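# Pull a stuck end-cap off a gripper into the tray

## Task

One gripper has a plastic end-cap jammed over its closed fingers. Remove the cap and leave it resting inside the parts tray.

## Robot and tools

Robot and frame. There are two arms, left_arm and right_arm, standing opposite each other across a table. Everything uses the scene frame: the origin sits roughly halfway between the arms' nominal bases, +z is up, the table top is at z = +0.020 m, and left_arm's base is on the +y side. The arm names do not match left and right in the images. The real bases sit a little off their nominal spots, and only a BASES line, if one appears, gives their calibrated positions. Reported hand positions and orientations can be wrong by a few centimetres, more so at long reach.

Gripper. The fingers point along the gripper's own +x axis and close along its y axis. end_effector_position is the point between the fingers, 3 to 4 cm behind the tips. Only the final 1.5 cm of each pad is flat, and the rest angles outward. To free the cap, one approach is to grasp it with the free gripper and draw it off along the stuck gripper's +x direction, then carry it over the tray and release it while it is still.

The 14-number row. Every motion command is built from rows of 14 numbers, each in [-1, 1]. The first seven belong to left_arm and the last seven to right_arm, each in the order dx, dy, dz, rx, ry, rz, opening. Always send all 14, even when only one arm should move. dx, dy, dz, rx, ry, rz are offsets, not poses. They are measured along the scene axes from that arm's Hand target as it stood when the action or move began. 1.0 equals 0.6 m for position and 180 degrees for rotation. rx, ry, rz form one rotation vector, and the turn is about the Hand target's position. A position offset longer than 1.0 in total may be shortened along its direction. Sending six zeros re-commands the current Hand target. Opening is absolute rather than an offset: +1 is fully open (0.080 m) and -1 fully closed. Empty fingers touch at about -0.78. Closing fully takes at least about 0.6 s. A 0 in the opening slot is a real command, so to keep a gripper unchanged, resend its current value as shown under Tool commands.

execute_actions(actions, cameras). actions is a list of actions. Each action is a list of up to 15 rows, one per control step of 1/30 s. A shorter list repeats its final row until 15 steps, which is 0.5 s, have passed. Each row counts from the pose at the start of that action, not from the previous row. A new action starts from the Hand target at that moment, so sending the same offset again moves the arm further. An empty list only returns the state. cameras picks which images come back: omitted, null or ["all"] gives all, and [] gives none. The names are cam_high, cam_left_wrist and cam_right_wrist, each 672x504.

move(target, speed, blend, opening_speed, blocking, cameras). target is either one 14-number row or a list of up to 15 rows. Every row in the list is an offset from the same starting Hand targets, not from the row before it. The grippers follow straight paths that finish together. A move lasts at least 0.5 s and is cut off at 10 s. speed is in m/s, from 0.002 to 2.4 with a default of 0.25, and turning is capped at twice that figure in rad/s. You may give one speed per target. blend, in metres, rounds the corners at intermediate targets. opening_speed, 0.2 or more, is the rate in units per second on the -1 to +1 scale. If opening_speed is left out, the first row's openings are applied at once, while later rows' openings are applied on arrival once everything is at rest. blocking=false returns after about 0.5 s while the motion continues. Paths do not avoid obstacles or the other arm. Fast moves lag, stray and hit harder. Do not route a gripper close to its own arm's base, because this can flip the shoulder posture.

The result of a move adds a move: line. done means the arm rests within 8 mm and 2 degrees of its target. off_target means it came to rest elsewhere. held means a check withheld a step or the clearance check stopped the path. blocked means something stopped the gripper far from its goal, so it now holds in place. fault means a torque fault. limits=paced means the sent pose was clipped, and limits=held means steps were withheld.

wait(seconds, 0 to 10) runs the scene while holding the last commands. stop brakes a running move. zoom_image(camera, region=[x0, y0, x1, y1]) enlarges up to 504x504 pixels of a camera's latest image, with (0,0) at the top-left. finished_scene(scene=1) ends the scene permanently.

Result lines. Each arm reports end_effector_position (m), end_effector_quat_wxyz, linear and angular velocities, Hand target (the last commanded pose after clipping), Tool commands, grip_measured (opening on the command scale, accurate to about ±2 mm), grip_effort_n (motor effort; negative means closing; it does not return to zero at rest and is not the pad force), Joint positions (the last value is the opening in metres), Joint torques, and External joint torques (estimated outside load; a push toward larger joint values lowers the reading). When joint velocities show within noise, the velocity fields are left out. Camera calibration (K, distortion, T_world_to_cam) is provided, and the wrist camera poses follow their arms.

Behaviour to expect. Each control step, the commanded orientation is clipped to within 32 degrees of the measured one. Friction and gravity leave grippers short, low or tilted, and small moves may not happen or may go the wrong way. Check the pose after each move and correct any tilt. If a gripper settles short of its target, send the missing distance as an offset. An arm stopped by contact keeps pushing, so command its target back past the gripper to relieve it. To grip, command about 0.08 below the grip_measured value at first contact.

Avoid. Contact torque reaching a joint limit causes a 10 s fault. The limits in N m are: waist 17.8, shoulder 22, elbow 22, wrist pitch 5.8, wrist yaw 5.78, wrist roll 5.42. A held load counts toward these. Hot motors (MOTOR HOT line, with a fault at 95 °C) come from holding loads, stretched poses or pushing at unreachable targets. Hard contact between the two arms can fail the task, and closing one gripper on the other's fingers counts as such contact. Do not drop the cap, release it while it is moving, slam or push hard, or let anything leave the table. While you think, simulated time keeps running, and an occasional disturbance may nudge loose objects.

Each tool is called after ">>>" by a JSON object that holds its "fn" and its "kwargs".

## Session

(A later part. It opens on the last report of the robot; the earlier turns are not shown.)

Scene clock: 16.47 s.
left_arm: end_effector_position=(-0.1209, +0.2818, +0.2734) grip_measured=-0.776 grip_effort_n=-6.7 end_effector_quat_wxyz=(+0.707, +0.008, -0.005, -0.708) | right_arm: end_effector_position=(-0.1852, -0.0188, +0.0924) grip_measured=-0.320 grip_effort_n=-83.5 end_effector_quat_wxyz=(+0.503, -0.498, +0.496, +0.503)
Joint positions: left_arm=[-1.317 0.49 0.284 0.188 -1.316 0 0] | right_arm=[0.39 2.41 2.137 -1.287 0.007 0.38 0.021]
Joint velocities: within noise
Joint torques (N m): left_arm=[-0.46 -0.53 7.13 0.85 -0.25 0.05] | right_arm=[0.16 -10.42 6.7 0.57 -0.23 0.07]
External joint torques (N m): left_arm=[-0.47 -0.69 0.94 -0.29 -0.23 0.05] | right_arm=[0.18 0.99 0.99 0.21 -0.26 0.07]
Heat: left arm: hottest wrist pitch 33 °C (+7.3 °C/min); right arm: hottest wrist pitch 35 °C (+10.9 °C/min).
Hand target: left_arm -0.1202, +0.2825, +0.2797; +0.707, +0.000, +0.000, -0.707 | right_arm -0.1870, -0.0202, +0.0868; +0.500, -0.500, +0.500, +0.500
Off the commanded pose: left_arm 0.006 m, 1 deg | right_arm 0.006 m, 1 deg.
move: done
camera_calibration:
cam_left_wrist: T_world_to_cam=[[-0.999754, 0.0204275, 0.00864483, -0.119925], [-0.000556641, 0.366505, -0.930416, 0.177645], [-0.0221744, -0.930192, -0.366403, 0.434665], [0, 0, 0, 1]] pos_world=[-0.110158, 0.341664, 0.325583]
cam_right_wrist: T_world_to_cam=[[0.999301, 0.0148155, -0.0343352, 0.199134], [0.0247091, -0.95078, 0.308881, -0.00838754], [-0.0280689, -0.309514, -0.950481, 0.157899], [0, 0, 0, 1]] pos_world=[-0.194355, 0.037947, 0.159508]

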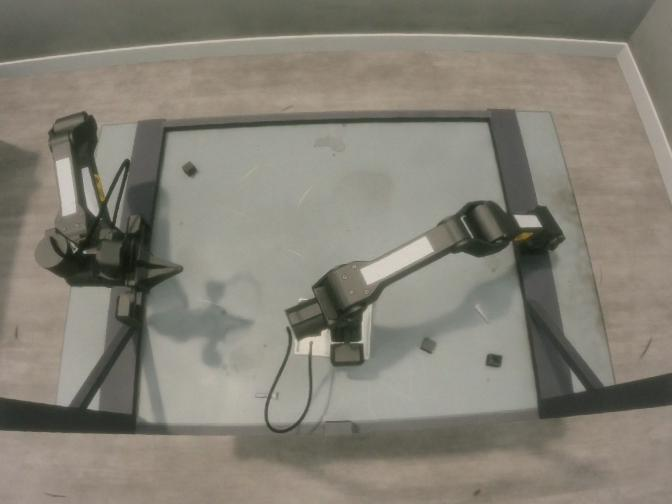

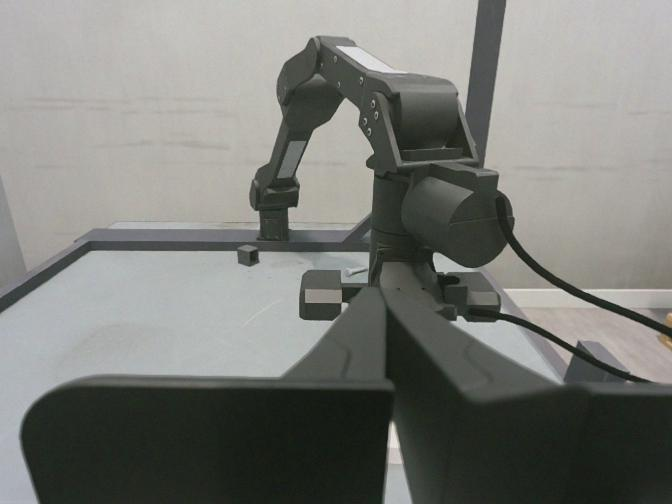

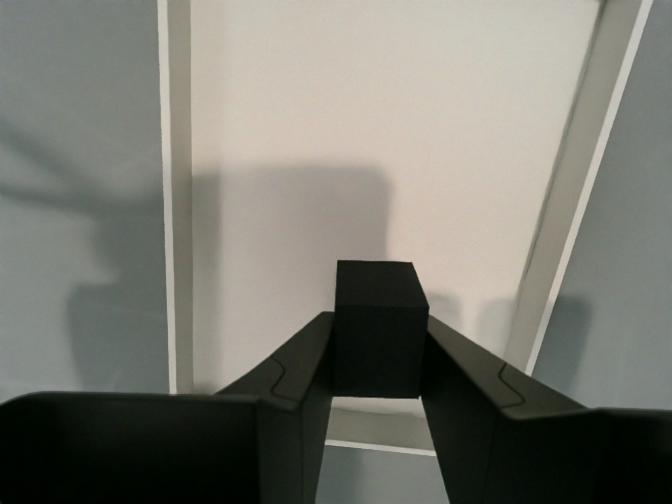

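>>> {"fn": "move", "kwargs": {"target": [0,0,0,0,0,0,-1,0,0.02,-0.022,0,0,0,-0.6], "speed": 0.06, "cameras": ["cam_right_wrist"]}}

Scene clock: 17.53 s.
left_arm: end_effector_position=(-0.1209, +0.2819, +0.2734) grip_measured=-0.776 grip_effort_n=-6.3 end_effector_quat_wxyz=(+0.707, +0.008, -0.005, -0.708) | right_arm: end_effector_position=(-0.1873, -0.0098, +0.0810) grip_measured=-0.320 grip_effort_n=-83.5 end_effector_quat_wxyz=(+0.502, -0.498, +0.497, +0.503)
Joint positions: left_arm=[-1.317 0.49 0.284 0.188 -1.316 0 0] | right_arm=[0.387 2.465 2.19 -1.286 0.005 0.376 0.021]
Joint velocities: within noise
Joint torques (N m): left_arm=[-0.42 -0.46 7.12 0.86 -0.27 0.06] | right_arm=[-0.33 -9.46 8.62 0.45 -0.17 -0.08]
External joint torques (N m): left_arm=[-0.42 -0.64 0.95 -0.28 -0.26 0.06] | right_arm=[-0.31 2 3.02 0.11 -0.19 -0.08]
Heat: left arm: hottest wrist pitch 33 °C (+6.8 °C/min); right arm: hottest wrist pitch 35 °C (+10.3 °C/min).
Hand target: left_arm -0.1202, +0.2825, +0.2797; +0.707, +0.000, +0.000, -0.707 | right_arm -0.1869, -0.0083, +0.0737; +0.500, -0.500, +0.500, +0.500
Off the commanded pose: left_arm 0.006 m, 1 deg | right_arm 0.008 m, 1 deg.
move: done
camera_calibration:
cam_right_wrist: T_world_to_cam=[[0.999233, 0.0156418, -0.0358949, 0.200888], [0.0260108, -0.950404, 0.309929, 0.00382527], [-0.0292668, -0.310625, -0.950082, 0.149547], [0, 0, 0, 1]] pos_world=[-0.196457, 0.0469464, 0.148107]
Images, in order (width x height): cam_right_wrist 672x504.

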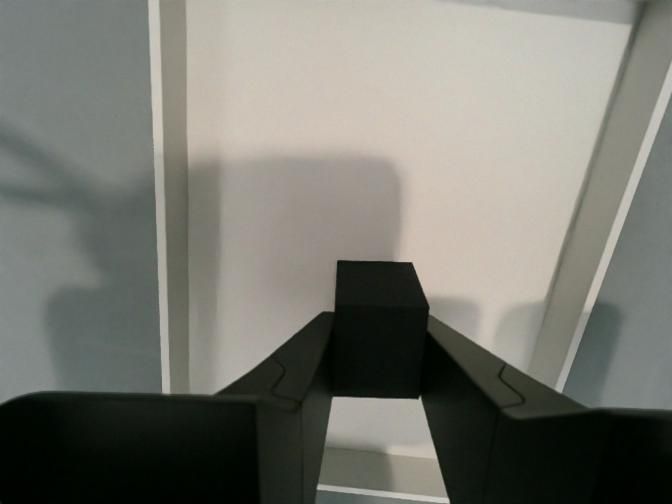

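>>> {"fn": "move", "kwargs": {"target": [0,0,0,0,0,0,-1,0,0,-0.01,0,0,0,-0.6], "speed": 0.04, "cameras": ["cam_right_wrist"]}}

Scene clock: 18.40 s.
left_arm: end_effector_position=(-0.1209, +0.2819, +0.2734) grip_measured=-0.776 grip_effort_n=-6.7 end_effector_quat_wxyz=(+0.707, +0.008, -0.005, -0.708) | right_arm: end_effector_position=(-0.1885, -0.0068, +0.0809) grip_measured=-0.320 grip_effort_n=-83.5 end_effector_quat_wxyz=(+0.504, -0.493, +0.494, +0.508)
Joint positions: left_arm=[-1.317 0.49 0.284 0.188 -1.316 0 0] | right_arm=[0.387 2.465 2.189 -1.27 0.005 0.376 0.021]
Joint velocities: within noise
Joint torques (N m): left_arm=[-0.41 -0.52 7.1 0.84 -0.25 0.06] | right_arm=[-0.38 -9.35 6.09 0.91 -0.17 -0.09]
External joint torques (N m): left_arm=[-0.41 -0.68 0.91 -0.3 -0.24 0.05] | right_arm=[-0.28 2.27 0.37 0.52 -0.2 -0.09]
Heat: left arm: hottest wrist pitch 33 °C (+6.5 °C/min); right arm: hottest wrist pitch 35 °C (+9.8 °C/min).
Hand target: left_arm -0.1202, +0.2825, +0.2797; +0.707, +0.000, +0.000, -0.707 | right_arm -0.1870, -0.0082, +0.0677; +0.500, -0.500, +0.500, +0.500
Off the commanded pose: left_arm 0.006 m, 1 deg | right_arm 0.013 m, 1 deg.
move: off_target (right_arm)
camera_calibration:
cam_right_wrist: T_world_to_cam=[[0.999021, 0.016101, -0.0412074, 0.202409], [0.0276183, -0.95461, 0.296575, 0.0081404], [-0.0345618, -0.297423, -0.95412, 0.149762], [0, 0, 0, 1]] pos_world=[-0.19726, 0.0490545, 0.148818]
Images, in order (width x height): cam_right_wrist 672x504.

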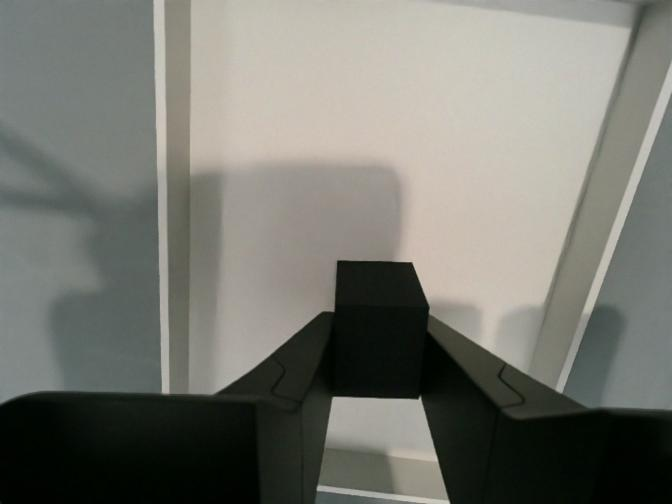

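>>> {"fn": "move", "kwargs": {"target": [[0,0,0,0,0,0,-1,0,0,0.012,0,0,0,-0.6],[0,0,0,0,0,0,-1,0,0,0.012,0,0,0,0.2]], "speed": 0.06, "opening_speed": 1.0, "cameras": ["cam_right_wrist"]}}

Scene clock: 21.13 s.
left_arm: end_effector_position=(-0.1208, +0.2819, +0.2734) grip_measured=-0.776 grip_effort_n=-6.7 end_effector_quat_wxyz=(+0.707, +0.008, -0.005, -0.708) | right_arm: end_effector_position=(-0.1876, -0.0090, +0.0800) grip_measured=+0.196 grip_effort_n=13.7 end_effector_quat_wxyz=(+0.502, -0.498, +0.496, +0.503)
Joint positions: left_arm=[-1.317 0.49 0.284 0.188 -1.316 0 0] | right_arm=[0.387 2.47 2.195 -1.286 0.005 0.375 0.044]
Joint velocities: within noise
Joint torques (N m): left_arm=[-0.43 -0.47 7.14 0.84 -0.24 0.05] | right_arm=[-0.34 -10.11 8.45 0.15 -0.18 -0.08]
External joint torques (N m): left_arm=[-0.44 -0.61 0.94 -0.3 -0.23 0.05] | right_arm=[-0.41 1.42 2.83 -0.19 -0.2 -0.08]
Heat: left arm: hottest elbow 33 °C (+11.4 °C/min); right arm: hottest wrist pitch 34 °C (+5.7 °C/min).
Hand target: left_arm -0.1201, +0.2825, +0.2796; +0.707, +0.000, +0.000, -0.707 | right_arm -0.1870, -0.0083, +0.0750; +0.500, -0.500, +0.500, +0.500
Off the commanded pose: left_arm 0.006 m, 1 deg | right_arm 0.005 m, 1 deg.
move: done
camera_calibration:
cam_right_wrist: T_world_to_cam=[[0.999231, 0.0159791, -0.0358031, 0.201106], [0.0263122, -0.950299, 0.310226, 0.00494485], [-0.0290665, -0.31093, -0.949988, 0.148782], [0, 0, 0, 1]] pos_world=[-0.196757, 0.0477462, 0.147007]
Images, in order (width x height): cam_right_wrist 672x504.

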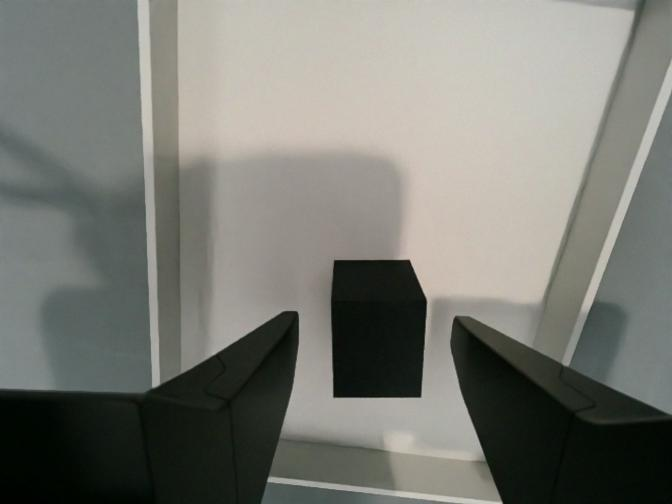

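>>> {"fn": "move", "kwargs": {"target": [0,0,0,0,0,0,-1,0,0,0.15,0,0,0,0.2], "speed": 0.15}}

Scene clock: 22.23 s.
left_arm: end_effector_position=(-0.1208, +0.2819, +0.2734) grip_measured=-0.776 grip_effort_n=-6.3 end_effector_quat_wxyz=(+0.707, +0.008, -0.005, -0.708) | right_arm: end_effector_position=(-0.1871, -0.0102, +0.1582) grip_measured=+0.196 grip_effort_n=13.7 end_effector_quat_wxyz=(+0.514, -0.469, +0.484, +0.531)
Joint positions: left_arm=[-1.317 0.49 0.284 0.188 -1.316 0 0] | right_arm=[0.387 2.381 2.343 -1.435 0.005 0.375 0.044]
Joint velocities: within noise
Joint torques (N m): left_arm=[-0.44 -0.5 7.01 0.84 -0.25 0.07] | right_arm=[-0.39 -12.54 8.05 0.61 -0.17 -0.08]
External joint torques (N m): left_arm=[-0.43 -0.66 0.8 -0.31 -0.24 0.06] | right_arm=[-0.48 -1.46 2.4 0.1 -0.18 -0.08]
Heat: left arm: hottest elbow 33 °C (+10.8 °C/min); right arm: hottest shoulder 34 °C (+18.9 °C/min).
Hand target: left_arm -0.1201, +0.2825, +0.2796; +0.707, +0.000, +0.000, -0.707 | right_arm -0.1870, -0.0082, +0.1650; +0.500, -0.500, +0.500, +0.500
Off the commanded pose: left_arm 0.006 m, 1 deg | right_arm 0.007 m, 6 deg.
joint sent to its limit (right arm) — joint 3 (elbow), upper limit, where the elbow is as straight as it goes. The joint targets are off in orientation, not in position.
move: off_target (right_arm)
camera_calibration:
cam_left_wrist: T_world_to_cam=[[-0.999758, 0.0200609, 0.00903647, -0.119827], [-0.00105745, 0.366424, -0.930448, 0.177628], [-0.0219767, -0.930232, -0.366314, 0.434674], [0, 0, 0, 1]] pos_world=[-0.110057, 0.341664, 0.325584]
cam_right_wrist: T_world_to_cam=[[0.997562, 0.020126, -0.0668234, 0.208146], [0.0350606, -0.972437, 0.230516, -0.00644207], [-0.0603422, -0.232297, -0.970771, 0.221036], [0, 0, 0, 1]] pos_world=[-0.194075, 0.0408922, 0.229969]

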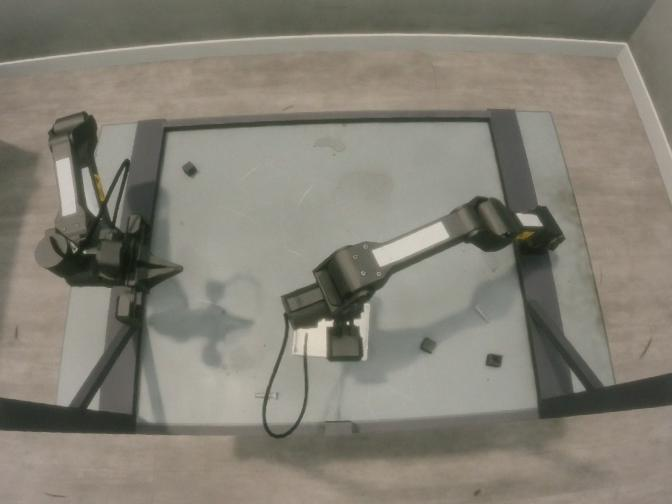

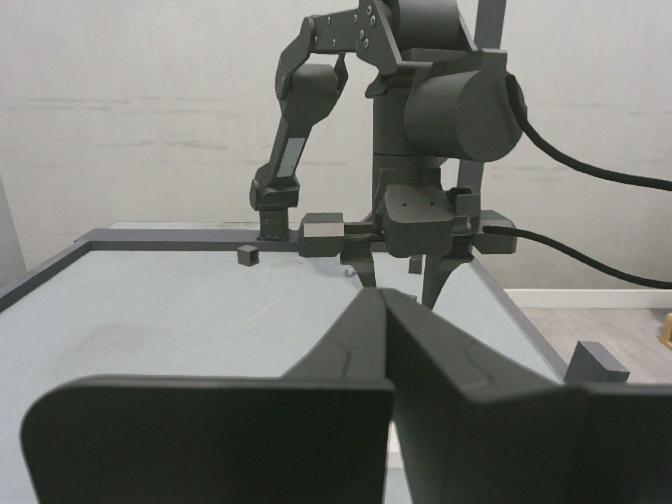

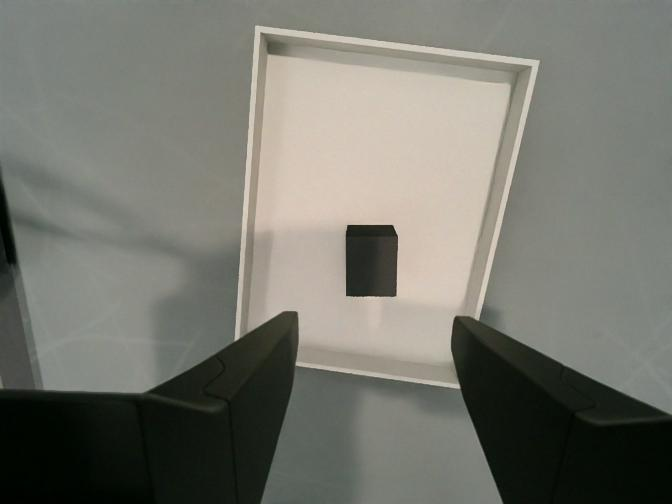

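In the tray.

>>> {"fn": "finished_scene", "kwargs": {}}

The scene is finished: the task was done.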